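# Reorient a loose object on the upturned palm

## Task

An object rests loose on the palm of the robot hand, which faces upward. Using only this hand, rotate the object in place until its orientation in the hand matches the two goal pictures. While it turns, the object may touch only the hand, the wrist camera, the camera's post and the arm's last link. Contact with anything else, or the object leaving the hand, fails the task. The arm and wrist must not move, and the palm must stay facing up throughout; either of these going wrong fails the task. To finish, the object must rest still for a moment in the palm or the fingers. At that point it must touch none of these: the wrist, the two plates at the thumb's base, the camera, its post, or the arm's end. No hand motor may read moving or overload, and none may be building toward a shutdown; a motor that was off from the very start is ignored. Only then declare the task done.

## Robot and tools

Robot: a six-joint UR-type arm carrying a 16-motor right hand with index, middle and ring fingers plus a thumb. A wrist camera sits on a post near the palm. A fixed mast also stands at the wrist on the palm side and can strike things. Cameras: cam_head_left, cam_head_right, cam_high, cam_low, cam_wrist, all 672x504. cam_wrist is a fisheye view.

Frames. Poses, velocities and targets are reported in the arm's base frame, which is almost level with the table. In the scene frame, the origin is on the table beneath the base, +z is up, and +y is to the left when looking along +x. The hand point moves with the palm and has its own axes. +z runs along the straight fingers toward the tips. +x runs across the palm, away from the thumb. +y points out of the palm face, and the face lies at y = -0.062 m. With every hinge at 60 degrees, a fingertip sits near (y,z) = (-0.001, -0.049), which is over the palm. With every hinge at 30 degrees, it sits near (+0.020, +0.046).

execute_actions(actions, cameras). actions is a list of actions. Each action is a table of up to 15 rows, and each row is one 1/30 s step. A table shorter than 15 rows repeats its last row for the remaining steps. Each row holds 24 numbers, all in [-1, 1]:
- dx, dy, dz, rx, ry, rz: an offset of the hand point from its Hand target as it stood when the action began, along the base-frame axes. 1.0 means 0.6 m or 180 degrees. rx, ry, rz together form one rotation vector about the target's position. Every row counts from that starting target, not from the previous row. For this task, always send 0 for all six. That holds the arm where it is.
- 16 hand numbers, in this order: index_mcp, index_abd, index_pip, index_dip, middle_mcp, middle_abd, middle_pip, middle_dip, ring_mcp, ring_abd, ring_pip, ring_dip, thumb_cmc, thumb_axl, thumb_mcp, thumb_ipl. Each is an absolute goal angle, scaled between the hinge's two stops. The brackets give degrees at +1, degrees at -1, and the value that means straight:
  - finger _mcp (-18,+128; +0.75): toward -1 curls the finger toward the palm at the knuckle.
  - _abd (-60,+60; 0): toward -1 swings the finger sideways, away from the thumb.
  - _pip (-29,+108; +0.58) and _dip (-21,+117; +0.70): toward -1 bends the middle and last joints.
  - thumb_cmc (-20,+120; +0.71): toward -1 swings the thumb from beside the palm to in front of it.
  - thumb_axl (-27,+140; +0.68): rolls the thumb about its own line.
  - thumb_mcp (-69,+109; +0.23) and thumb_ipl (-77,+108; +0.17): bend the thumb.
- current_limit: the current cap for every motor, mapped linearly from 0 mA at -1 to 550 mA at +1, with a floor of 11 mA. A low cap also slows the hinges and can leave a finger too weak to rise.
- speed: the rate at which each set-point moves, equal to (speed+1)/2 of 8.5 rad/s.
The start values are current_limit +0.4 and speed -0.6. Whatever was sent last stays in force. At the start, request a result first, then copy the hand_goal it shows. Sending 0 is itself a command, not a way to leave a motor alone. cameras: a list of names, ["all"], or []. Images come back automatically only when actions is an empty list.

move(target, speed, blend, stop_force, zero, blocking, cameras) drives the hand point along a straight path. target is one 24-number row, or a list of up to 15 rows; the offsets are taken from the Hand target along the base axes. speed is in m/s, from 0.002 to 3.6 (default 0.25). blend is a corner radius in m. stop_force is in N, from 3 to 120. The arm must stay put in this task, so move is of little use here. If you call it, keep all six offsets at 0.

Other tools:
- wait(seconds 0-10): lets the scene run while the arm holds its last command.
- stop(): brakes a running move.
- zoom_image(camera, region=[x0,y0,x1,y1] in pixels, at most 504 each way): enlarges part of the latest image.
- show_instructions(): shows the goal pictures again.
- zero_wrist_force(): zeroes the wrist force sensor.
- read_manual(section="licences"): returns licence texts.
- finished_scene(scene): ends the scene for good. Pass the scene number printed at the end of each result, and call nothing after it in the same reply.

Results. The state line gives end_effector_position (m) and end_effector_quat_wxyz, plus velocities. The Hand target line is the pose currently commanded. Joint velocities read "within noise" when the arm is still. Wrist force and torque lines are also included. The hand lists, each in motor order, are:
- hand_goal: the goals currently written.
- hand_measured: the actual positions, on the same scale.
- hand_current_ma: positive means pushing toward -1.
- hand_state: one word per motor. moving; goal (at rest within 0.02 of its goal); blocked (at rest short of its goal and still pressing); or overload (shut down).
hand_current_limit and hand_speed report the current settings.

Cautions:
- A motor drawing 495 mA or more accumulates seconds; after 5 s it shuts down for 10 s. Avoid this by keeping goals close to the contact surface or lowering current_limit.
- A motor that reads overload from the first result onward stays off for the whole run and can sag.
- Do not let the object roll off the hand or hit the mast or the table.
- Keep the palm up: never send nonzero rotation or translation offsets.
- Moderate speed values make finger motion gentler.
- After a HAND FAULT line, any robot calls later in that reply will not run.
- Before finishing, confirm that every motor state reads goal or blocked, with currents well under 495 mA, and that the object is at rest.

Each tool is called after ">>>" as a command line: name --argument value for each argument, lists and objects as JSON in quotes; but a table of rows of numbers goes row by row, as --pt "numbers of a row", without its own name.

Reference images:

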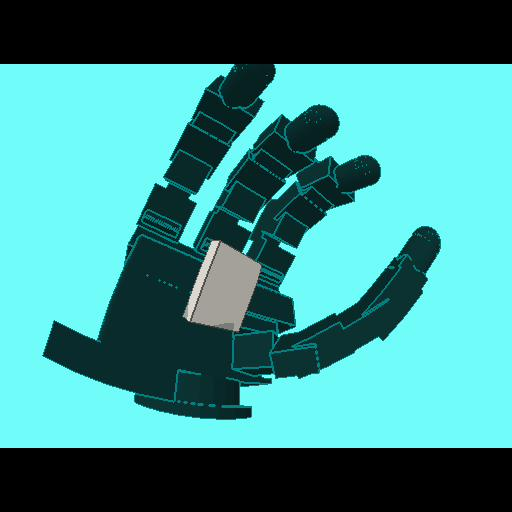

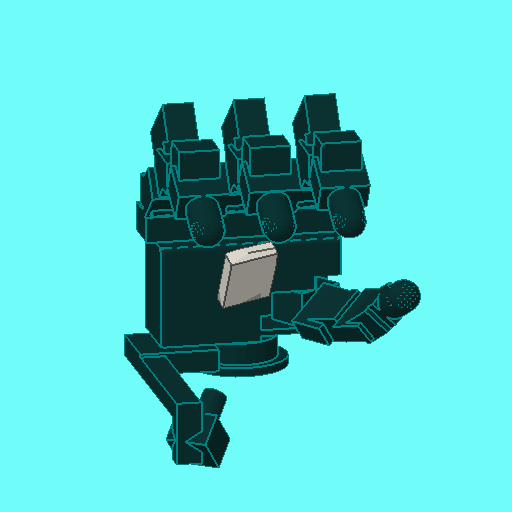

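## Session

>>> execute_actions --actions '[]'

Scene clock: 0.00 s.
end_effector_position=(+0.6043, +0.0911, +0.4291) hand_goal=(+0.046, +0.000, -0.008, +0.280, +0.046, +0.000, -0.008, +0.280, +0.046, +0.000, -0.008, +0.280, -0.104, +0.266, +0.032, -0.018) hand_measured=(+0.058, +0.000, -0.006, +0.282, +0.060, +0.000, -0.006, +0.282, +0.058, +0.000, -0.006, +0.282, -0.094, +0.270, +0.034, -0.016) hand_current_ma=(+6, +0, +1, +0, +9, +0, +1, +0, +6, +0, +0, +0, +5, +1, +0, +0) hand_state=(goal, goal, goal, goal, goal, goal, goal, goal, goal, goal, goal, goal, goal, goal, goal, goal) hand_current_limit=0.40 hand_speed=-0.60 end_effector_quat_wxyz=(+0.492, +0.443, +0.524, +0.536)
Joint positions: [-0.138 -1.198 2.186 -4.19 -1.307 -0.024]
Joint velocities: within noise
Joint torques (N m): no reading
Motor temperatures (°C): [26 36 29 30 36 38]
Wrist force (N): no reading
Wrist torque (N m): no reading
Wrist force, peak (N): no reading
Hand target: +0.6043, +0.0911, +0.4291; +0.492, +0.443, +0.524, +0.536

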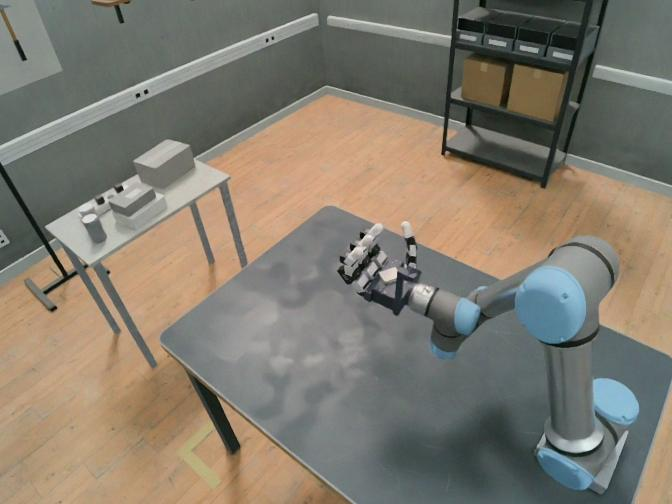

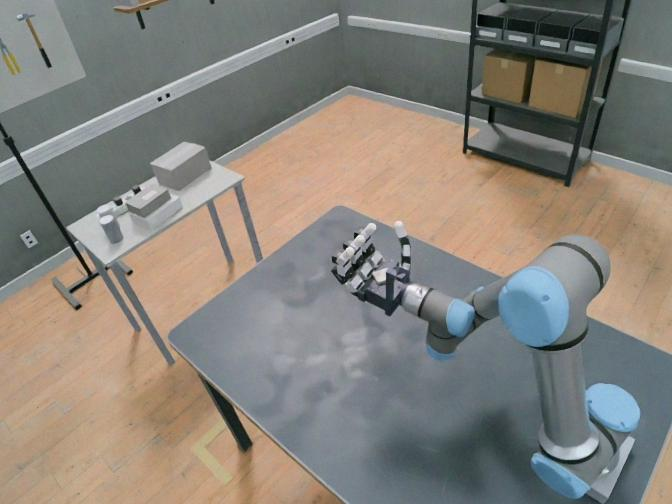

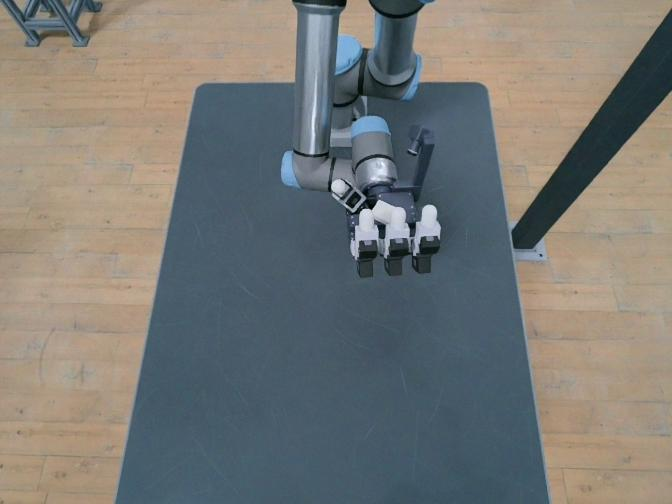

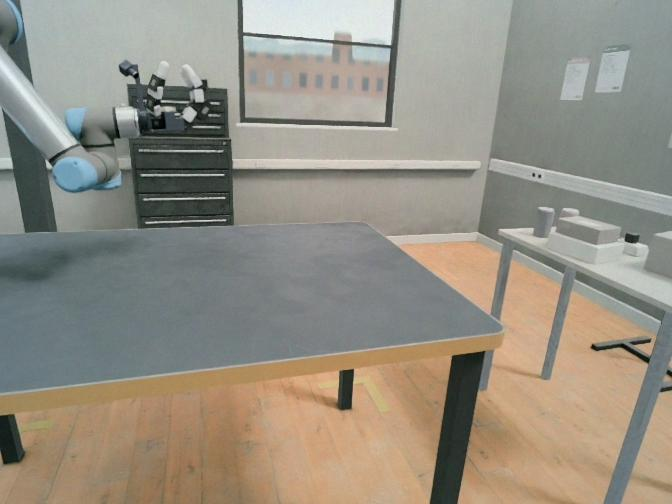

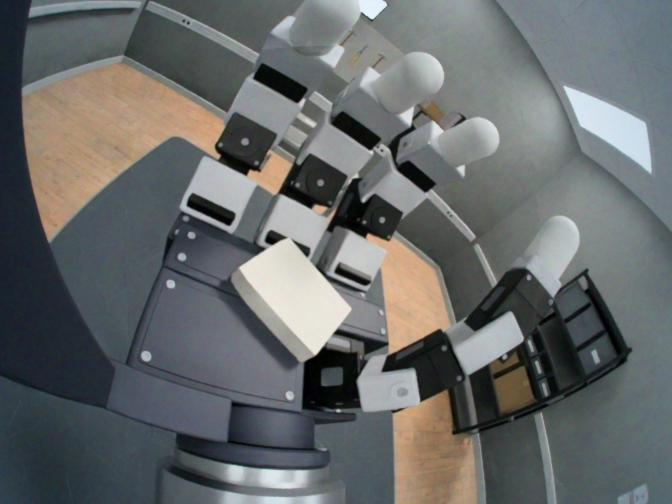

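>>> zoom_image --camera "cam_wrist" --region '[120, 150, 420, 450]'

>>> show_instructions

Scaled by 1.680 from the camera's 672x504 image, which has a finer 960x720 frame.

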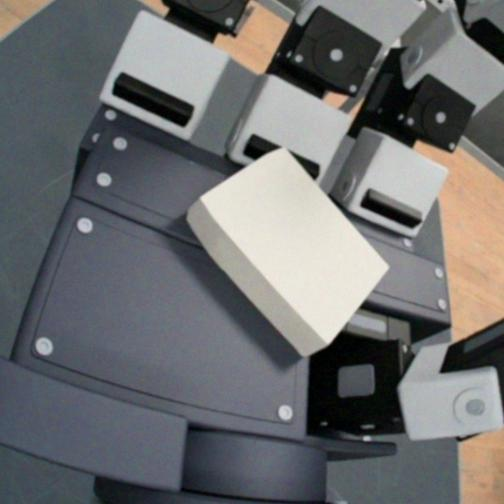

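Reference images for this scene: goal picture from the wrist camera place, goal picture looking into the palm.

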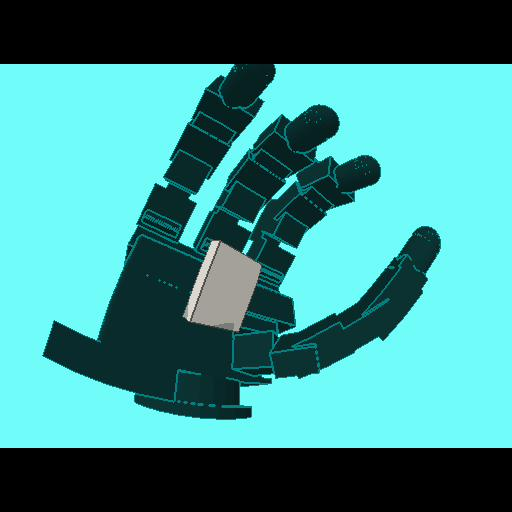

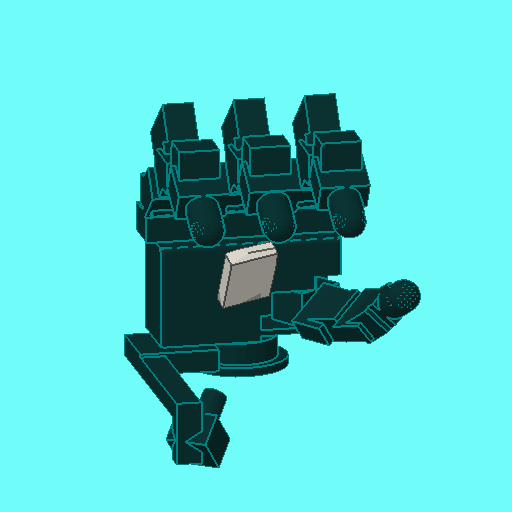

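>>> zoom_image --camera "cam_wrist" --region '[220, 225, 364, 369]'

>>> zoom_image --camera "cam_high" --region '[310, 140, 470, 300]'

>>> zoom_image --camera "cam_low" --region '[70, 40, 240, 210]'

>>> zoom_image --camera "cam_head_left" --region '[320, 200, 480, 360]'

>>> zoom_image --camera "cam_head_right" --region '[310, 200, 470, 360]'

Scaled by 3.500 from the camera's 672x504 image, which has a finer 960x720 frame.

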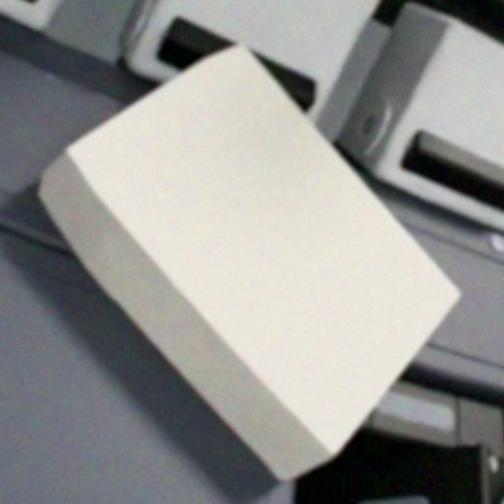

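Scaled by 3.150 from the camera's 672x504 image, which has a finer 960x720 frame.

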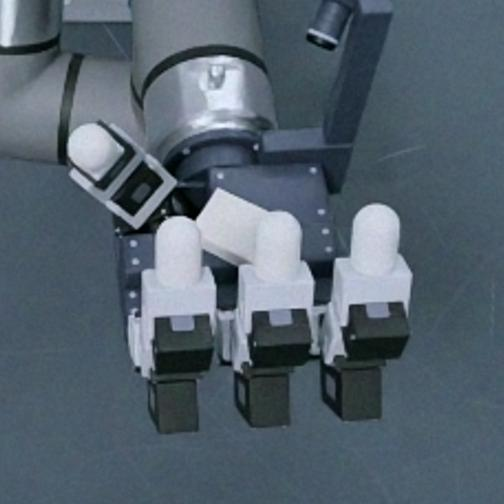

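Scaled by 2.965 from the camera's 672x504 image, which has a finer 960x720 frame.

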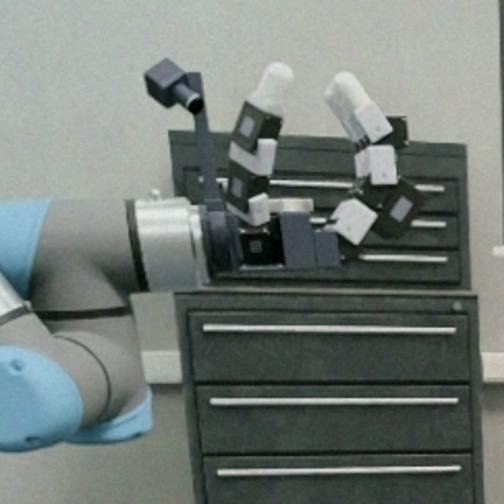

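Scaled by 3.150 from the camera's 672x504 image, which has a finer 960x720 frame.

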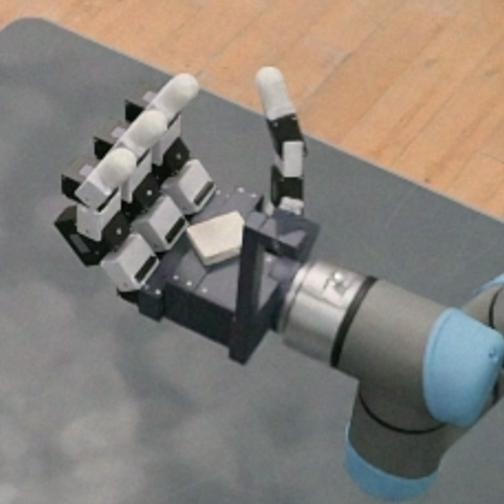

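Scaled by 3.150 from the camera's 672x504 image, which has a finer 960x720 frame.

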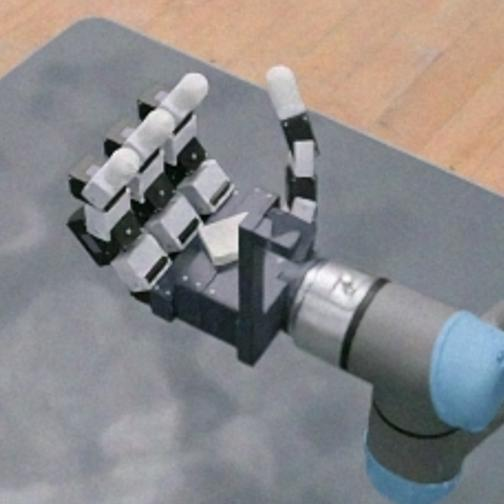

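>>> execute_actions --actions '[[[0,0,0,0,0,0, 0.046,0.583,-0.635,-0.928, -0.1,0,-0.27,-0.797, 0.046,0,-0.008,0.28, -0.104,0.266,0.032,-0.018, 0.4,-0.6]],[[0,0,0,0,0,0, 0.046,0.583,-0.635,-0.928, -0.1,0,-0.27,-0.797, 0.046,0,-0.008,0.28, -0.104,0.266,0.032,-0.018, 0.4,-0.6]],[[0,0,0,0,0,0, 0.046,0.583,-0.635,-0.928, -0.1,0,-0.27,-0.797, 0.046,0,-0.008,0.28, -0.104,0.266,0.032,-0.018, 0.4,-0.6]]]' --cameras '["cam_wrist"]'

Scene clock: 313.10 s.
end_effector_position=(+0.6043, +0.0911, +0.4291) hand_goal=(+0.046, +0.584, -0.634, -0.928, -0.100, +0.000, -0.270, -0.796, +0.046, +0.000, -0.008, +0.280, -0.104, +0.266, +0.032, -0.018) hand_measured=(+0.054, +0.582, -0.632, -0.926, -0.092, +0.000, -0.268, -0.794, +0.058, +0.000, -0.006, +0.282, -0.094, +0.270, +0.034, -0.016) hand_current_ma=(+4, +0, +0, +0, +4, +0, +0, +0, +6, +0, +0, +0, +5, +1, +0, +0) hand_state=(goal, goal, goal, goal, goal, goal, goal, goal, goal, goal, goal, goal, goal, goal, goal, goal) hand_current_limit=0.40 hand_speed=-0.60 end_effector_quat_wxyz=(+0.492, +0.443, +0.524, +0.536)
Joint positions: [-0.138 -1.198 2.186 -4.19 -1.307 -0.024]
Joint torques (N m): [1.98 -25.77 -9.86 -2.53 -0.53 -0.89]
Wrist force (N): [0.0 -0.2 0.1]
Wrist torque (N m): [-0.05 0.00 0.01]
Wrist force, peak (N): [-0.1 -0.2 0.5]
Hand target: +0.6043, +0.0911, +0.4291; +0.492, +0.443, +0.524, +0.536
Off the commanded pose: 0.000 m, 0 deg.
Images, in order (width x height): cam_wrist 672x504.

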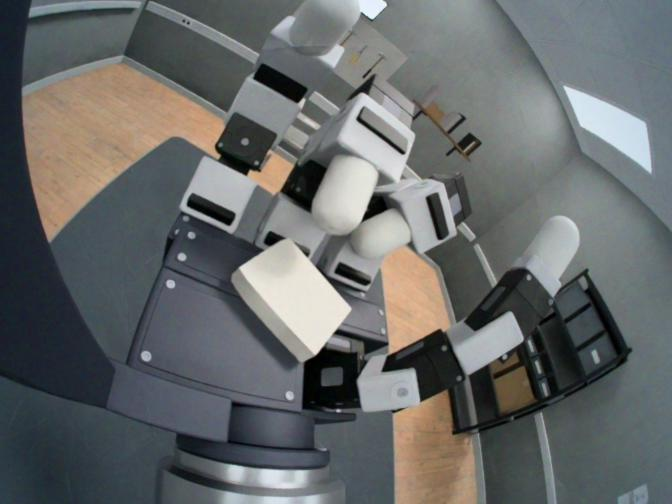

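>>> execute_actions --actions '[[[0,0,0,0,0,0, -0.3,0.583,-0.635,-0.928, -0.3,0,-0.27,-0.797, 0.046,0,-0.008,0.28, -0.104,0.266,0.032,-0.018, 0.4,-0.7]],[[0,0,0,0,0,0, -0.3,0.583,-0.635,-0.928, -0.3,0,-0.27,-0.797, 0.046,0,-0.008,0.28, -0.104,0.266,0.032,-0.018, 0.4,-0.7]]]' --cameras '["cam_wrist"]'

Scene clock: 319.40 s.
end_effector_position=(+0.6043, +0.0911, +0.4291) hand_goal=(-0.300, +0.584, -0.634, -0.928, -0.300, +0.000, -0.270, -0.796, +0.046, +0.000, -0.008, +0.280, -0.104, +0.266, +0.032, -0.018) hand_measured=(-0.296, +0.582, -0.632, -0.926, -0.296, +0.000, -0.268, -0.794, +0.058, +0.000, -0.006, +0.282, -0.094, +0.270, +0.034, -0.016) hand_current_ma=(+1, +0, +0, +0, +1, +0, +0, +0, +6, +0, +0, +0, +5, +1, +0, +0) hand_state=(goal, goal, goal, goal, goal, goal, goal, goal, goal, goal, goal, goal, goal, goal, goal, goal) hand_current_limit=0.40 hand_speed=-0.70 end_effector_quat_wxyz=(+0.492, +0.443, +0.524, +0.536)
Joint positions: [-0.138 -1.198 2.186 -4.19 -1.307 -0.024]
Joint torques (N m): [3.6 -24.17 -8.53 -2.93 -0.94 -1.29]
Wrist force (N): [-0.2 0.1 0.1]
Wrist torque (N m): [-0.05 0.02 -0.01]
Wrist force, peak (N): [-0.2 -0.2 0.4]
Hand target: +0.6043, +0.0911, +0.4291; +0.492, +0.443, +0.524, +0.536
Off the commanded pose: 0.000 m, 0 deg.
Images, in order (width x height): cam_wrist 672x504.

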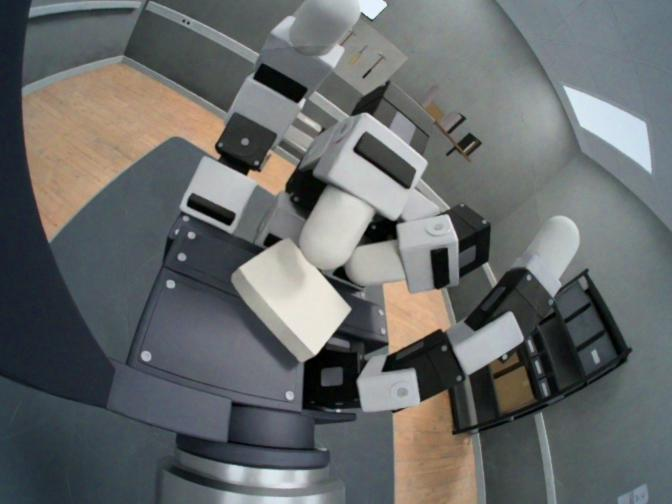

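>>> execute_actions --actions '[[[0,0,0,0,0,0, -0.37,0.583,-0.635,-0.928, -0.42,0,-0.27,-0.797, 0.046,0,-0.008,0.28, -0.104,0.266,0.032,-0.018, 0.2,-0.85]],[[0,0,0,0,0,0, -0.37,0.583,-0.635,-0.928, -0.47,0,-0.27,-0.797, 0.046,0,-0.008,0.28, -0.104,0.266,0.032,-0.018, 0.2,-0.9]],[[0,0,0,0,0,0, -0.37,0.583,-0.635,-0.928, -0.47,0,-0.27,-0.797, 0.046,0,-0.008,0.28, -0.104,0.266,0.032,-0.018, 0.2,-0.9]]]' --cameras '["cam_wrist"]'

Scene clock: 325.40 s.
end_effector_position=(+0.6043, +0.0911, +0.4291) hand_goal=(-0.370, +0.584, -0.634, -0.928, -0.470, +0.000, -0.270, -0.796, +0.046, +0.000, -0.008, +0.280, -0.104, +0.266, +0.032, -0.018) hand_measured=(-0.368, +0.582, -0.632, -0.926, -0.450, +0.000, -0.268, -0.794, +0.058, +0.000, -0.006, +0.282, -0.094, +0.270, +0.034, -0.016) hand_current_ma=(+0, +0, +0, +0, +16, +0, +0, +0, +6, +0, +0, +0, +5, +1, +0, +0) hand_state=(goal, goal, goal, goal, blocked, goal, goal, goal, goal, goal, goal, goal, goal, goal, goal, goal) hand_current_limit=0.20 hand_speed=-0.90 end_effector_quat_wxyz=(+0.492, +0.443, +0.524, +0.536)
Joint positions: [-0.138 -1.198 2.186 -4.19 -1.307 -0.024]
Joint torques (N m): [4.3 -22.54 -7.82 -2.87 -1.14 -1.35]
Wrist force (N): [-0.3 -0.2 0.1]
Wrist torque (N m): [-0.09 0.03 -0.02]
Wrist force, peak (N): [-0.3 -0.3 0.3]
Hand target: +0.6043, +0.0911, +0.4291; +0.492, +0.443, +0.524, +0.536
Off the commanded pose: 0.000 m, 0 deg.
Images, in order (width x height): cam_wrist 672x504.

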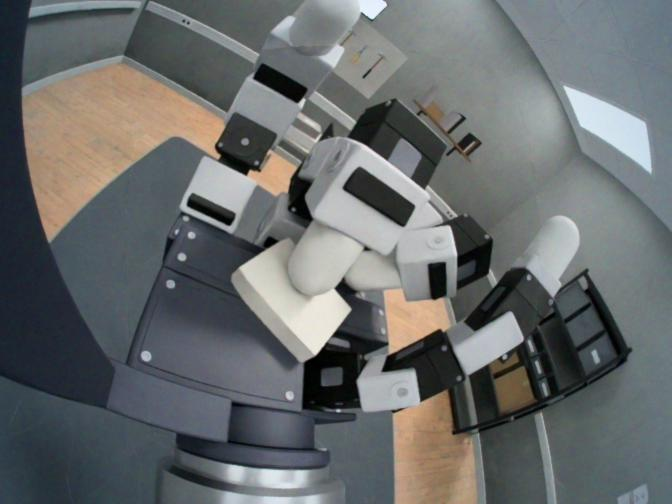

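>>> execute_actions --actions '[[[0,0,0,0,0,0, -0.409,0.61,-0.613,-0.76, -0.48,0,-0.27,-0.797, 0.046,0,-0.008,0.28, -0.104,0.266,0.032,-0.018, 0.2,-0.9]],[[0,0,0,0,0,0, -0.409,0.61,-0.613,-0.76, -0.48,0,-0.27,-0.797, 0.046,0,-0.008,0.28, -0.104,0.266,0.032,-0.018, 0.2,-0.9]],[[0,0,0,0,0,0, -0.448,0.633,-0.591,-0.594, -0.48,0,-0.27,-0.797, 0.046,0,-0.008,0.28, -0.104,0.266,0.032,-0.018, 0.2,-0.9]],[[0,0,0,0,0,0, -0.448,0.633,-0.591,-0.594, -0.48,0,-0.27,-0.797, 0.046,0,-0.008,0.28, -0.104,0.266,0.032,-0.018, 0.2,-0.9]]]' --cameras '["cam_wrist"]'

Scene clock: 338.63 s.
end_effector_position=(+0.6043, +0.0911, +0.4291) hand_goal=(-0.448, +0.634, -0.590, -0.594, -0.480, +0.000, -0.270, -0.796, +0.046, +0.000, -0.008, +0.280, -0.104, +0.266, +0.032, -0.018) hand_measured=(-0.438, +0.636, -0.598, -0.604, -0.456, +0.000, -0.262, -0.794, +0.058, +0.000, -0.006, +0.282, -0.094, +0.270, +0.034, -0.016) hand_current_ma=(+4, +0, -2, -5, +21, +0, +3, +0, +6, +0, +0, +0, +5, +1, +0, +0) hand_state=(goal, goal, goal, goal, blocked, goal, goal, goal, goal, goal, goal, goal, goal, goal, goal, goal) hand_current_limit=0.20 hand_speed=-0.90 end_effector_quat_wxyz=(+0.492, +0.443, +0.524, +0.536)
Joint positions: [-0.138 -1.198 2.186 -4.19 -1.307 -0.024]
Joint torques (N m): [4.79 -21.07 -7.43 -2.96 -1.42 -1.35]
Wrist force (N): [0.0 -0.1 -0.1]
Wrist torque (N m): [-0.08 0.00 0.01]
Wrist force, peak (N): [-0.2 -0.2 0.4]
Hand target: +0.6043, +0.0911, +0.4291; +0.492, +0.443, +0.524, +0.536
Off the commanded pose: 0.000 m, 0 deg.
Images, in order (width x height): cam_wrist 672x504.

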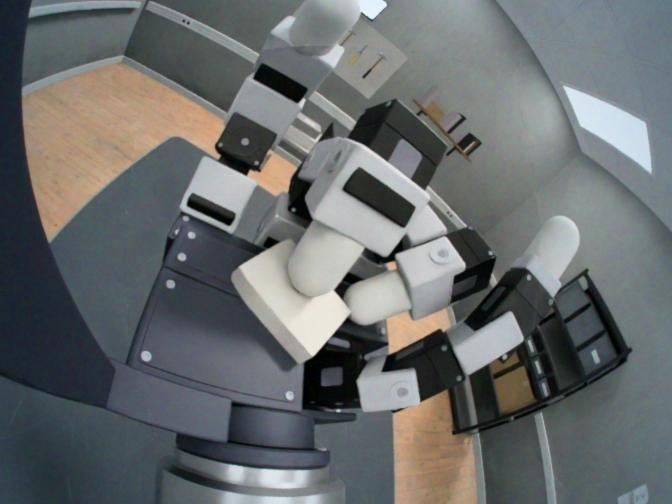

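>>> execute_actions --actions '[[[0,0,0,0,0,0, -0.454,0.64,-0.635,-0.435, -0.48,0,-0.27,-0.797, 0.046,0,-0.008,0.28, -0.104,0.266,0.032,-0.018, 0.2,-0.9]],[[0,0,0,0,0,0, -0.459,0.65,-0.679,-0.275, -0.48,0,-0.27,-0.797, 0.046,0,-0.008,0.28, -0.104,0.266,0.032,-0.018, 0.2,-0.9]],[[0,0,0,0,0,0, -0.459,0.65,-0.679,-0.275, -0.48,0,-0.27,-0.797, 0.046,0,-0.008,0.28, -0.104,0.266,0.032,-0.018, 0.2,-0.9]]]' --cameras '["cam_wrist"]'

Scene clock: 344.93 s.
end_effector_position=(+0.6043, +0.0911, +0.4291) hand_goal=(-0.458, +0.650, -0.678, -0.274, -0.480, +0.000, -0.270, -0.796, +0.046, +0.000, -0.008, +0.280, -0.104, +0.266, +0.032, -0.018) hand_measured=(-0.452, +0.652, -0.676, -0.280, -0.458, +0.000, -0.260, -0.794, +0.058, +0.000, -0.006, +0.282, -0.094, +0.270, +0.034, -0.016) hand_current_ma=(+2, +0, +0, -2, +19, +0, +4, +1, +6, +0, +0, +0, +5, +1, +0, +0) hand_state=(goal, goal, goal, goal, blocked, goal, goal, goal, goal, goal, goal, goal, goal, goal, goal, goal) hand_current_limit=0.20 hand_speed=-0.90 end_effector_quat_wxyz=(+0.492, +0.443, +0.524, +0.536)
Joint positions: [-0.138 -1.198 2.186 -4.19 -1.307 -0.024]
Joint torques (N m): [4.46 -19.38 -7.76 -2.93 -1.53 -1.27]
Wrist force (N): [0.1 -0.1 0.2]
Wrist torque (N m): [-0.11 -0.01 0.01]
Wrist force, peak (N): [-0.3 -0.2 0.3]
Hand target: +0.6043, +0.0911, +0.4291; +0.492, +0.443, +0.524, +0.536
Off the commanded pose: 0.000 m, 0 deg.
Images, in order (width x height): cam_wrist 672x504.

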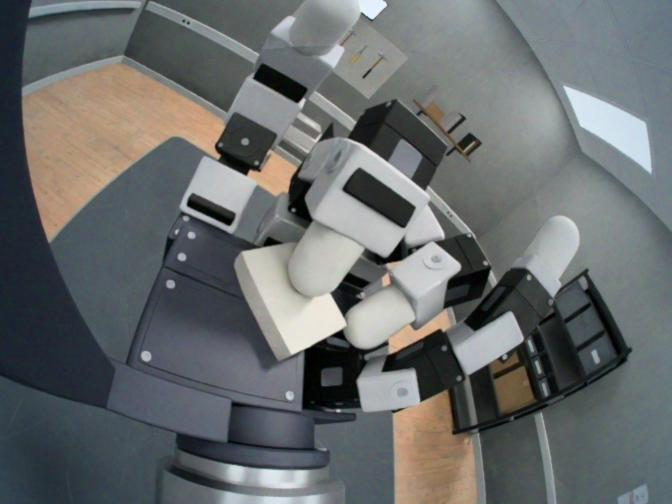

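>>> execute_actions --actions '[[[0,0,0,0,0,0, -0.464,0.66,-0.73,-0.116, -0.48,0,-0.27,-0.797, 0.046,0,-0.008,0.28, -0.104,0.266,0.032,-0.018, 0.2,-0.9]],[[0,0,0,0,0,0, -0.470,0.667,-0.781,0.043, -0.48,0,-0.27,-0.797, 0.046,0,-0.008,0.28, -0.104,0.266,0.032,-0.018, 0.2,-0.9]],[[0,0,0,0,0,0, -0.470,0.667,-0.781,0.043, -0.48,0,-0.27,-0.797, 0.046,0,-0.008,0.28, -0.104,0.266,0.032,-0.018, 0.2,-0.9]]]' --cameras '["cam_wrist"]'

Scene clock: 351.93 s.
end_effector_position=(+0.6043, +0.0911, +0.4291) hand_goal=(-0.470, +0.668, -0.780, +0.044, -0.480, +0.000, -0.270, -0.796, +0.046, +0.000, -0.008, +0.280, -0.104, +0.266, +0.032, -0.018) hand_measured=(-0.444, +0.676, -0.786, +0.026, -0.458, +0.000, -0.260, -0.794, +0.058, +0.000, -0.006, +0.282, -0.094, +0.270, +0.034, -0.016) hand_current_ma=(+24, +2, -2, -12, +19, +0, +4, +1, +6, +0, +0, +0, +4, +1, +0, +0) hand_state=(blocked, goal, goal, goal, blocked, goal, goal, goal, goal, goal, goal, goal, goal, goal, goal, goal) hand_current_limit=0.20 hand_speed=-0.90 end_effector_quat_wxyz=(+0.492, +0.443, +0.524, +0.536)
Joint positions: [-0.138 -1.198 2.186 -4.19 -1.307 -0.024]
Joint torques (N m): [4.4 -19.35 -8.18 -2.89 -1.57 -1.35]
Wrist force (N): [-0.1 -0.1 0.2]
Wrist torque (N m): [-0.09 0.01 -0.01]
Wrist force, peak (N): [-0.1 -0.5 0.1]
Hand target: +0.6043, +0.0911, +0.4291; +0.492, +0.443, +0.524, +0.536
Off the commanded pose: 0.000 m, 0 deg.
Images, in order (width x height): cam_wrist 672x504.

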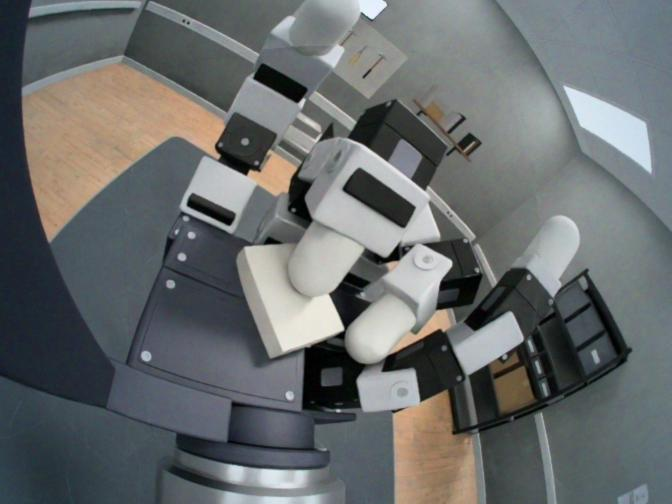

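>>> execute_actions --actions '[[[0,0,0,0,0,0, -0.43,0.667,-0.781,0.043, -0.35,0,-0.27,-0.797, 0.046,0,-0.008,0.28, -0.104,0.266,0.032,-0.018, 0.2,-0.9]],[[0,0,0,0,0,0, -0.3,0.667,-0.781,0.043, -0.1,0,-0.27,-0.5, 0.046,0,-0.008,0.28, -0.104,0.266,0.032,-0.018, 0.4,-0.7]],[[0,0,0,0,0,0, 0.0,0.4,-0.5,0.043, 0.05,0,0,0, 0.046,0,-0.008,0.28, -0.104,0.266,0.032,-0.018, 0.4,-0.7]],[[0,0,0,0,0,0, 0.0,0.2,-0.2,0.043, 0.1,0,0,0.2, 0.046,0,-0.008,0.28, -0.104,0.266,0.032,-0.018, 0.4,-0.7]]]' --cameras '["cam_wrist"]'

>>> zoom_image --camera "cam_wrist" --region '[200, 225, 400, 375]'

Scene clock: 365.23 s.
end_effector_position=(+0.6043, +0.0911, +0.4291) hand_goal=(+0.000, +0.200, -0.200, +0.044, +0.100, +0.000, +0.000, +0.200, +0.046, +0.000, -0.008, +0.280, -0.104, +0.266, +0.032, -0.018) hand_measured=(+0.002, +0.204, -0.206, +0.042, +0.104, +0.000, -0.004, +0.196, +0.058, +0.000, -0.006, +0.282, -0.094, +0.270, +0.034, -0.016) hand_current_ma=(+0, +1, -1, -1, +1, +0, -1, -1, +6, +0, +0, +0, +4, +1, +0, +0) hand_state=(goal, goal, goal, goal, goal, goal, goal, goal, goal, goal, goal, goal, goal, goal, goal, goal) hand_current_limit=0.40 hand_speed=-0.70 end_effector_quat_wxyz=(+0.492, +0.443, +0.524, +0.536)
Joint positions: [-0.138 -1.198 2.186 -4.19 -1.307 -0.024]
Joint torques (N m): [4.75 -19.13 -8.16 -2.87 -1.47 -1.28]
Wrist force (N): [-0.3 -0.1 0.1]
Wrist torque (N m): [-0.02 0.04 -0.02]
Wrist force, peak (N): [-0.3 -0.1 0.3]
Hand target: +0.6043, +0.0911, +0.4291; +0.492, +0.443, +0.524, +0.536
Off the commanded pose: 0.000 m, 0 deg.
Images, in order (width x height): cam_wrist 672x504.

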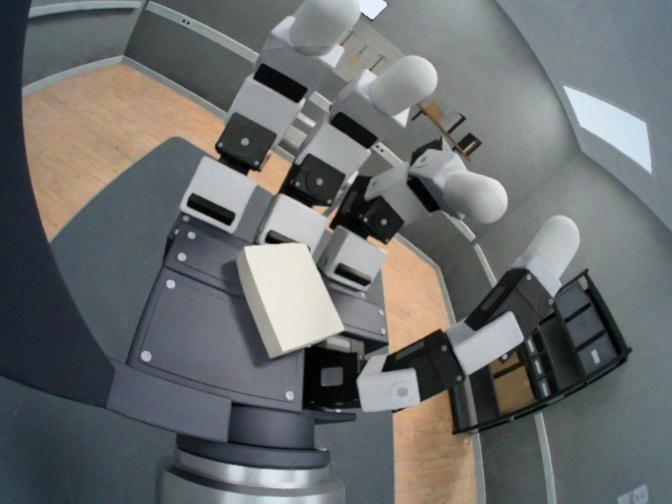

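Scaled by 2.520 from the camera's 672x504 image, which has a finer 960x720 frame.

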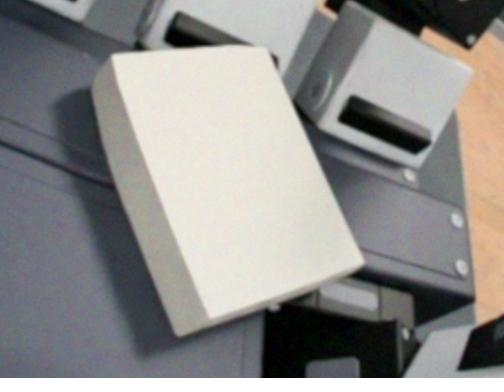

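>>> execute_actions --actions '[[[0,0,0,0,0,0, 0.0,0.6,-0.4,-0.6, 0.05,0,-0.27,-0.797, 0.046,0,-0.008,0.28, 0.5,0.5,0.2,0.17, 0.4,-0.7]],[[0,0,0,0,0,0, 0.0,1.0,-0.553,-0.928, -0.2,0,-0.27,-0.797, 0.046,0,-0.008,0.28, 0.5,0.5,0.2,0.17, 0.4,-0.7]],[[0,0,0,0,0,0, 0.0,1.0,-0.553,-0.928, -0.35,0,-0.27,-0.797, 0.046,0,-0.008,0.28, 0.5,0.5,0.2,0.17, 0.4,-0.7]],[[0,0,0,0,0,0, 0.0,1.0,-0.553,-0.928, -0.49,0,-0.27,-0.797, 0.046,0,-0.008,0.28, 0.5,0.5,0.2,0.17, 0.2,-0.85]],[[0,0,0,0,0,0, -0.2,1.0,-0.553,-0.928, -0.49,0,-0.27,-0.797, 0.046,0,-0.008,0.28, 0.5,0.5,0.2,0.17, 0.2,-0.8]],[[0,0,0,0,0,0, -0.4,1.0,-0.553,-0.928, -0.49,0,-0.27,-0.797, 0.046,0,-0.008,0.28, 0.5,0.5,0.2,0.17, 0.2,-0.8]]]' --cameras '["cam_wrist"]'

Scene clock: 411.63 s.
end_effector_position=(+0.6043, +0.0911, +0.4291) hand_goal=(-0.400, +1.000, -0.552, -0.928, -0.490, +0.000, -0.270, -0.796, +0.046, +0.000, -0.008, +0.280, +0.500, +0.500, +0.200, +0.170) hand_measured=(-0.398, +0.998, -0.550, -0.926, -0.454, +0.000, -0.264, -0.794, +0.058, +0.000, -0.006, +0.282, +0.506, +0.498, +0.200, +0.168) hand_current_ma=(+0, +0, +0, +0, +40, +0, +2, +0, +6, +0, +0, +0, +2, +0, +0, +0) hand_state=(goal, goal, goal, goal, blocked, goal, goal, goal, goal, goal, goal, goal, goal, goal, goal, goal) hand_current_limit=0.20 hand_speed=-0.80 end_effector_quat_wxyz=(+0.492, +0.443, +0.524, +0.536)
Joint positions: [-0.138 -1.198 2.186 -4.19 -1.307 -0.024]
Joint torques (N m): [5.13 -19.17 -7.86 -2.32 -1.42 -1.33]
Wrist force (N): [-0.2 -0.3 0.2]
Wrist torque (N m): [-0.12 0.02 0.01]
Wrist force, peak (N): [-0.1 -0.5 0.5]
Hand target: +0.6043, +0.0911, +0.4291; +0.492, +0.443, +0.524, +0.536
Off the commanded pose: 0.000 m, 0 deg.
Images, in order (width x height): cam_wrist 672x504.

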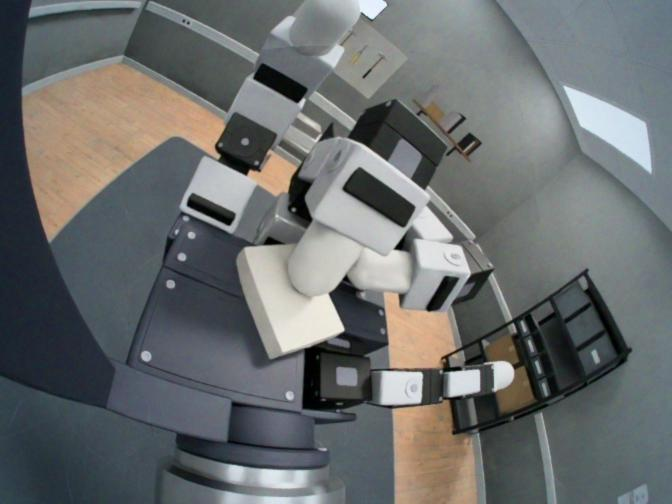

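>>> execute_actions --actions '[[[0,0,0,0,0,0, -0.5,1.0,-0.553,-0.928, -0.49,0,-0.27,-0.797, 0.046,0,-0.008,0.28, 0.5,0.5,0.2,0.17, 0.2,-0.9]],[[0,0,0,0,0,0, -0.575,1.0,-0.553,-0.928, -0.49,0,-0.27,-0.797, 0.046,0,-0.008,0.28, 0.5,0.5,0.2,0.17, 0.2,-0.9]],[[0,0,0,0,0,0, -0.575,1.0,-0.553,-0.928, -0.49,0,-0.27,-0.797, 0.046,0,-0.008,0.28, 0.5,0.5,0.2,0.17, 0.2,-0.9]]]' --cameras '["cam_wrist"]'

Scene clock: 419.20 s.
end_effector_position=(+0.6043, +0.0911, +0.4291) hand_goal=(-0.574, +1.000, -0.552, -0.928, -0.490, +0.000, -0.270, -0.796, +0.046, +0.000, -0.008, +0.280, +0.500, +0.500, +0.200, +0.170) hand_measured=(-0.574, +0.998, -0.550, -0.926, -0.454, +0.000, -0.264, -0.794, +0.058, +0.000, -0.006, +0.282, +0.506, +0.498, +0.200, +0.168) hand_current_ma=(+0, +0, +0, +0, +40, +0, +2, +0, +6, +0, +0, +0, +2, +0, +0, +0) hand_state=(goal, goal, goal, goal, blocked, goal, goal, goal, goal, goal, goal, goal, goal, goal, goal, goal) hand_current_limit=0.20 hand_speed=-0.90 end_effector_quat_wxyz=(+0.492, +0.443, +0.524, +0.536)
Joint positions: [-0.138 -1.198 2.186 -4.19 -1.307 -0.024]
Joint torques (N m): [5.04 -18.88 -7.44 -1.92 -1.37 -1.31]
Wrist force (N): [0.0 -0.2 0.2]
Wrist torque (N m): [-0.12 -0.01 0.04]
Wrist force, peak (N): [0.0 -0.2 0.5]
Hand target: +0.6043, +0.0911, +0.4291; +0.492, +0.443, +0.524, +0.536
Off the commanded pose: 0.000 m, 0 deg.
Images, in order (width x height): cam_wrist 672x504.

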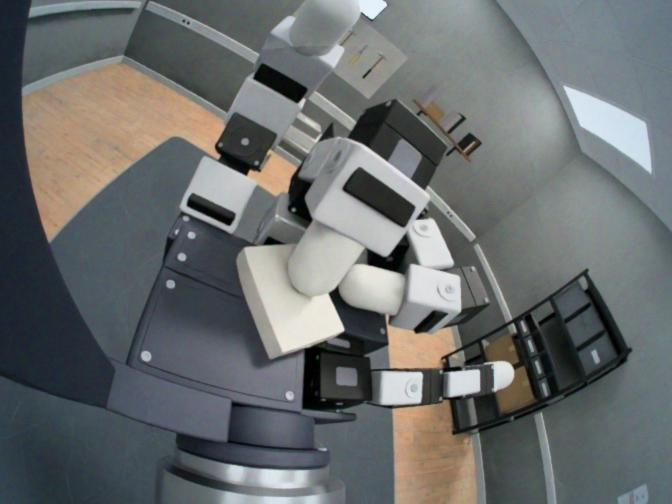

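Now sweep the index.

>>> execute_actions --actions '[[[0,0,0,0,0,0, -0.555,1.0,-0.547,-0.71, -0.49,0,-0.27,-0.797, 0.046,0,-0.008,0.28, 0.5,0.5,0.2,0.17, 0.2,-0.9]],[[0,0,0,0,0,0, -0.55,1.0,-0.59,-0.55, -0.49,0,-0.27,-0.797, 0.046,0,-0.008,0.28, 0.5,0.5,0.2,0.17, 0.2,-0.9]],[[0,0,0,0,0,0, -0.542,1.0,-0.635,-0.391, -0.49,0,-0.27,-0.797, 0.046,0,-0.008,0.28, 0.5,0.5,0.2,0.17, 0.2,-0.9]],[[0,0,0,0,0,0, -0.542,1.0,-0.635,-0.391, -0.49,0,-0.27,-0.797, 0.046,0,-0.008,0.28, 0.5,0.5,0.2,0.17, 0.2,-0.9]]]' --cameras '["cam_wrist"]'

Scene clock: 435.27 s.
end_effector_position=(+0.6043, +0.0911, +0.4291) hand_goal=(-0.542, +1.000, -0.634, -0.390, -0.490, +0.000, -0.270, -0.796, +0.046, +0.000, -0.008, +0.280, +0.500, +0.500, +0.200, +0.170) hand_measured=(-0.528, +1.000, -0.638, -0.402, -0.460, +0.000, -0.260, -0.794, +0.058, +0.000, -0.006, +0.282, +0.506, +0.498, +0.200, +0.168) hand_current_ma=(+9, +0, -1, -7, +31, +0, +5, +0, +6, +0, +0, +0, +2, +0, +0, +0) hand_state=(goal, goal, goal, goal, blocked, goal, goal, goal, goal, goal, goal, goal, goal, goal, goal, goal) hand_current_limit=0.20 hand_speed=-0.90 end_effector_quat_wxyz=(+0.492, +0.443, +0.524, +0.536)
Joint positions: [-0.138 -1.198 2.186 -4.19 -1.307 -0.024]
Joint torques (N m): [4.43 -19.44 -7.51 -1.53 -1.34 -1.25]
Wrist force (N): [-0.1 0.0 0.1]
Wrist torque (N m): [-0.09 0.01 0.03]
Wrist force, peak (N): [-0.2 -0.3 0.3]
Hand target: +0.6043, +0.0911, +0.4291; +0.492, +0.443, +0.524, +0.536
Off the commanded pose: 0.000 m, 0 deg.
Images, in order (width x height): cam_wrist 672x504.

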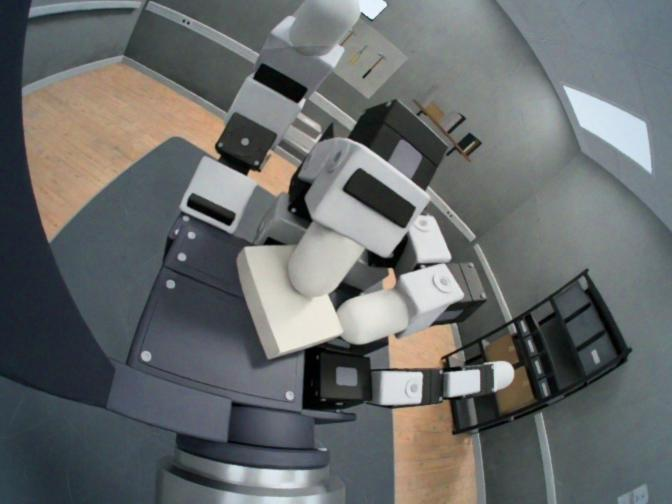

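>>> execute_actions --actions '[[[0,0,0,0,0,0, -0.536,1.0,-0.686,-0.23, -0.49,0,-0.27,-0.797, 0.046,0,-0.008,0.28, 0.5,0.5,0.2,0.17, 0.2,-0.9]],[[0,0,0,0,0,0, -0.53,1.0,-0.737,-0.072, -0.49,0,-0.27,-0.797, 0.046,0,-0.008,0.28, 0.5,0.5,0.2,0.17, 0.2,-0.9]],[[0,0,0,0,0,0, -0.53,1.0,-0.737,-0.072, -0.49,0,-0.27,-0.797, 0.046,0,-0.008,0.28, 0.5,0.5,0.2,0.17, 0.2,-0.9]]]' --cameras '["cam_wrist"]'

Scene clock: 442.63 s.
end_effector_position=(+0.6043, +0.0911, +0.4291) hand_goal=(-0.530, +1.000, -0.736, -0.072, -0.490, +0.000, -0.270, -0.796, +0.046, +0.000, -0.008, +0.280, +0.500, +0.500, +0.200, +0.170) hand_measured=(-0.532, +1.000, -0.734, -0.074, -0.462, +0.000, -0.258, -0.792, +0.058, +0.000, -0.006, +0.282, +0.506, +0.498, +0.200, +0.168) hand_current_ma=(+0, +0, +0, +0, +27, +0, +6, +1, +6, +0, +0, +0, +2, +0, +0, +0) hand_state=(goal, goal, goal, goal, blocked, goal, goal, goal, goal, goal, goal, goal, goal, goal, goal, goal) hand_current_limit=0.20 hand_speed=-0.90 end_effector_quat_wxyz=(+0.492, +0.443, +0.524, +0.536)
Joint positions: [-0.138 -1.198 2.186 -4.19 -1.307 -0.024]
Joint torques (N m): [4.74 -19.42 -7.86 -1.17 -1.38 -1.23]
Wrist force (N): [-0.1 -0.3 0.0]
Wrist torque (N m): [-0.12 0.02 0.02]
Wrist force, peak (N): [-0.1 -0.3 0.5]
Hand target: +0.6043, +0.0911, +0.4291; +0.492, +0.443, +0.524, +0.536
Off the commanded pose: 0.000 m, 0 deg.
Images, in order (width x height): cam_wrist 672x504.

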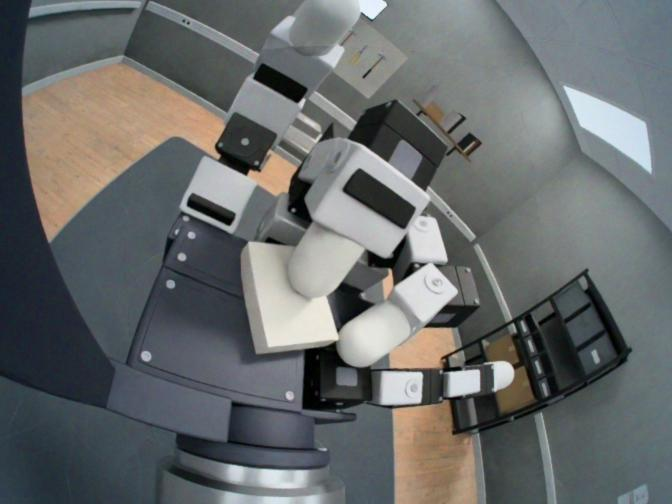

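>>> execute_actions --actions '[[[0,0,0,0,0,0, -0.526,1.0,-0.848,0.196, -0.49,0,-0.27,-0.797, 0.046,0,-0.008,0.28, 0.5,0.5,0.2,0.17, 0.2,-0.9]],[[0,0,0,0,0,0, -0.526,1.0,-0.848,0.196, -0.49,0,-0.27,-0.797, 0.046,0,-0.008,0.28, 0.5,0.5,0.2,0.17, 0.2,-0.9]]]' --cameras '["cam_wrist"]'

Scene clock: 448.30 s.
end_effector_position=(+0.6043, +0.0911, +0.4291) hand_goal=(-0.526, +1.000, -0.848, +0.196, -0.490, +0.000, -0.270, -0.796, +0.046, +0.000, -0.008, +0.280, +0.500, +0.500, +0.200, +0.170) hand_measured=(-0.528, +1.000, -0.846, +0.194, -0.462, +0.000, -0.258, -0.792, +0.058, +0.000, -0.006, +0.282, +0.506, +0.498, +0.200, +0.168) hand_current_ma=(+0, +0, +0, +0, +27, +0, +6, +1, +6, +0, +0, +0, +2, +0, +0, +0) hand_state=(goal, goal, goal, goal, blocked, goal, goal, goal, goal, goal, goal, goal, goal, goal, goal, goal) hand_current_limit=0.20 hand_speed=-0.90 end_effector_quat_wxyz=(+0.492, +0.443, +0.524, +0.536)
Joint positions: [-0.138 -1.198 2.186 -4.19 -1.307 -0.024]
Joint torques (N m): [4.86 -19.41 -7.69 -0.89 -1.22 -1.25]
Wrist force (N): [0.1 -0.3 0.3]
Wrist torque (N m): [-0.14 -0.02 0.04]
Wrist force, peak (N): [-0.3 -0.4 0.2]
Hand target: +0.6043, +0.0911, +0.4291; +0.492, +0.443, +0.524, +0.536
Off the commanded pose: 0.000 m, 0 deg.
Images, in order (width x height): cam_wrist 672x504.

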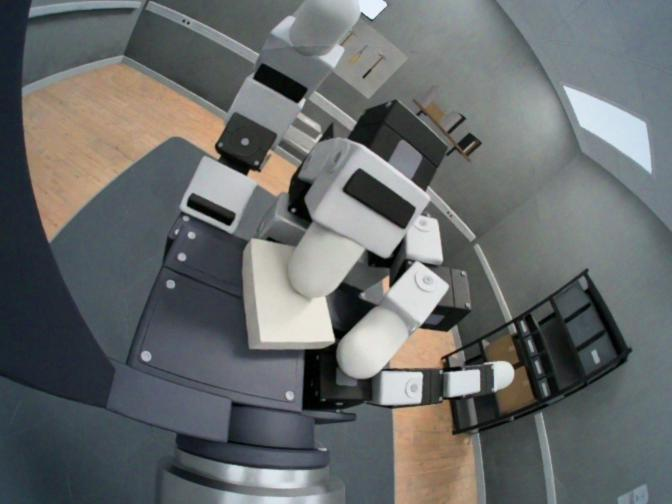

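>>> zoom_image --camera "cam_wrist" --region '[200, 225, 400, 375]'

Scaled by 2.520 from the camera's 672x504 image, which has a finer 960x720 frame.

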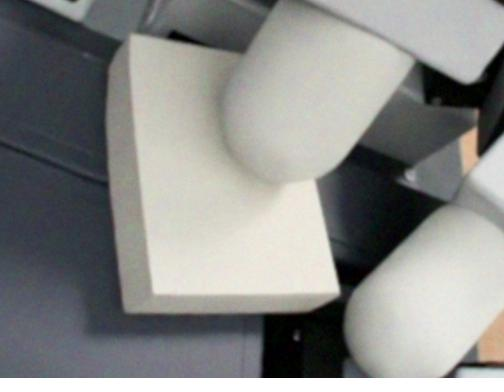

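>>> execute_actions --actions '[[[0,0,0,0,0,0, -0.486,1.0,-0.89,0.087, -0.49,0,-0.27,-0.797, 0.046,0,-0.008,0.28, 0.5,0.5,0.2,0.17, 0.2,-0.95]],[[0,0,0,0,0,0, -0.486,1.0,-0.89,0.087, -0.49,0,-0.27,-0.797, 0.046,0,-0.008,0.28, 0.5,0.5,0.2,0.17, 0.2,-0.95]],[[0,0,0,0,0,0, -0.467,1.0,-0.91,0.03, -0.49,0,-0.27,-0.797, 0.046,0,-0.008,0.28, 0.5,0.5,0.2,0.17, 0.2,-0.95]],[[0,0,0,0,0,0, -0.467,1.0,-0.91,0.03, -0.49,0,-0.27,-0.797, 0.046,0,-0.008,0.28, 0.5,0.5,0.2,0.17, 0.2,-0.95]]]' --cameras '["cam_wrist"]'

>>> zoom_image --camera "cam_wrist" --region '[200, 225, 400, 375]'

Scene clock: 476.13 s.
end_effector_position=(+0.6043, +0.0911, +0.4291) hand_goal=(-0.466, +1.000, -0.910, +0.030, -0.490, +0.000, -0.270, -0.796, +0.046, +0.000, -0.008, +0.280, +0.500, +0.500, +0.200, +0.170) hand_measured=(-0.470, +1.000, -0.892, +0.042, -0.462, +0.000, -0.258, -0.792, +0.058, +0.000, -0.006, +0.282, +0.506, +0.498, +0.200, +0.168) hand_current_ma=(-1, +0, +12, +6, +27, +0, +6, +1, +6, +0, +0, +0, +2, +0, +0, +0) hand_state=(goal, goal, goal, goal, blocked, goal, goal, goal, goal, goal, goal, goal, goal, goal, goal, goal) hand_current_limit=0.20 hand_speed=-0.95 end_effector_quat_wxyz=(+0.492, +0.443, +0.524, +0.536)
Joint positions: [-0.138 -1.198 2.186 -4.19 -1.307 -0.024]
Joint torques (N m): [4.95 -19.23 -7.55 -0.63 -1.29 -1.16]
Wrist force (N): [0.0 -0.1 0.1]
Wrist torque (N m): [-0.10 0.00 0.03]
Wrist force, peak (N): [-0.3 0.0 0.4]
Hand target: +0.6043, +0.0911, +0.4291; +0.492, +0.443, +0.524, +0.536
Off the commanded pose: 0.000 m, 0 deg.
Images, in order (width x height): cam_wrist 672x504.

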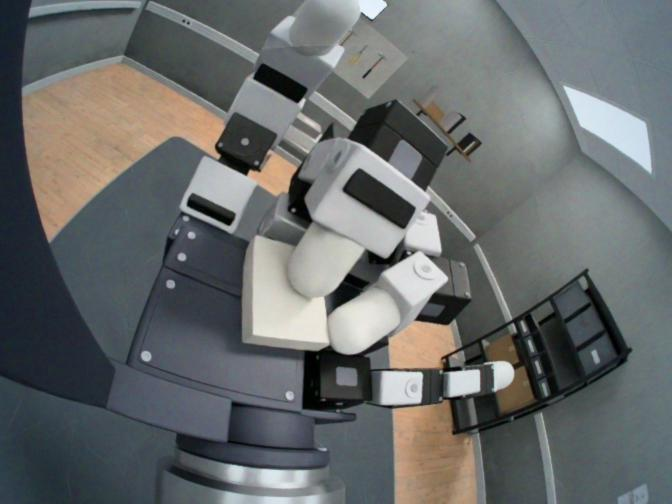

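Scaled by 2.520 from the camera's 672x504 image, which has a finer 960x720 frame.

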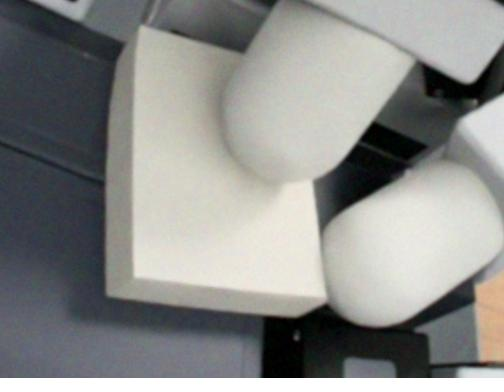

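>>> execute_actions --actions '[[[0,0,0,0,0,0, -0.448,1.0,-0.935,-0.029, -0.49,0,-0.27,-0.797, 0.046,0,-0.008,0.28, 0.5,0.5,0.2,0.17, 0.2,-0.95]],[[0,0,0,0,0,0, -0.448,1.0,-0.935,-0.029, -0.49,0,-0.27,-0.797, 0.046,0,-0.008,0.28, 0.5,0.5,0.2,0.17, 0.2,-0.95]],[[0,0,0,0,0,0, -0.430,1.0,-0.96,-0.06, -0.49,0,-0.27,-0.797, 0.046,0,-0.008,0.28, 0.5,0.5,0.2,0.17, 0.2,-0.95]],[[0,0,0,0,0,0, -0.430,1.0,-0.96,-0.06, -0.49,0,-0.27,-0.797, 0.046,0,-0.008,0.28, 0.5,0.5,0.2,0.17, 0.2,-0.95]]]' --cameras '["cam_wrist"]'

>>> zoom_image --camera "cam_wrist" --region '[200, 225, 400, 375]'

Scene clock: 489.73 s.
end_effector_position=(+0.6043, +0.0911, +0.4291) hand_goal=(-0.430, +1.000, -0.960, -0.060, -0.490, +0.000, -0.270, -0.796, +0.046, +0.000, -0.008, +0.280, +0.500, +0.500, +0.200, +0.170) hand_measured=(-0.434, +1.000, -0.916, -0.040, -0.462, +0.000, -0.258, -0.792, +0.058, +0.000, -0.006, +0.282, +0.506, +0.498, +0.200, +0.168) hand_current_ma=(-1, +0, +54, +15, +27, +0, +6, +1, +6, +0, +0, +0, +2, +0, +0, +0) hand_state=(goal, goal, blocked, blocked, blocked, goal, goal, goal, goal, goal, goal, goal, goal, goal, goal, goal) hand_current_limit=0.20 hand_speed=-0.95 end_effector_quat_wxyz=(+0.492, +0.443, +0.524, +0.536)
Joint positions: [-0.138 -1.198 2.186 -4.19 -1.307 -0.024]
Joint torques (N m): [4.4 -19.79 -7.54 -0.59 -1.26 -1.14]
Wrist force (N): [-0.1 -0.1 0.2]
Wrist torque (N m): [-0.10 0.01 0.03]
Wrist force, peak (N): [-0.1 -0.3 0.5]
Hand target: +0.6043, +0.0911, +0.4291; +0.492, +0.443, +0.524, +0.536
Off the commanded pose: 0.000 m, 0 deg.
Images, in order (width x height): cam_wrist 672x504.

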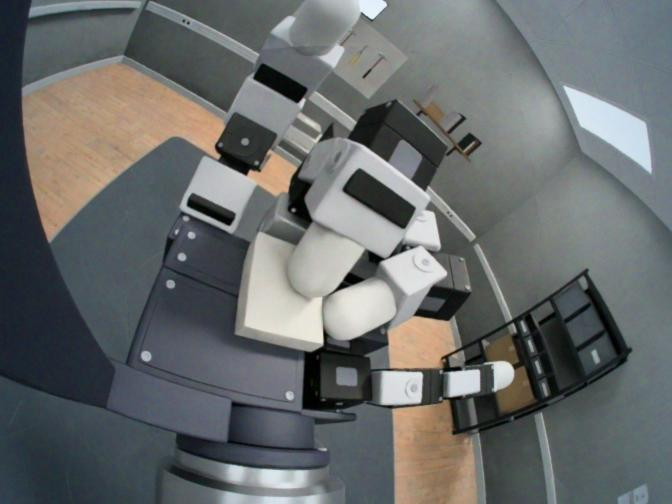

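Scaled by 2.520 from the camera's 672x504 image, which has a finer 960x720 frame.

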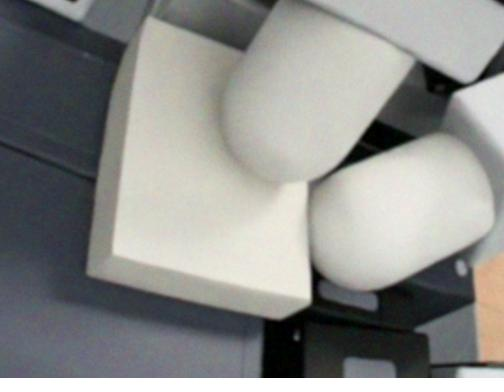

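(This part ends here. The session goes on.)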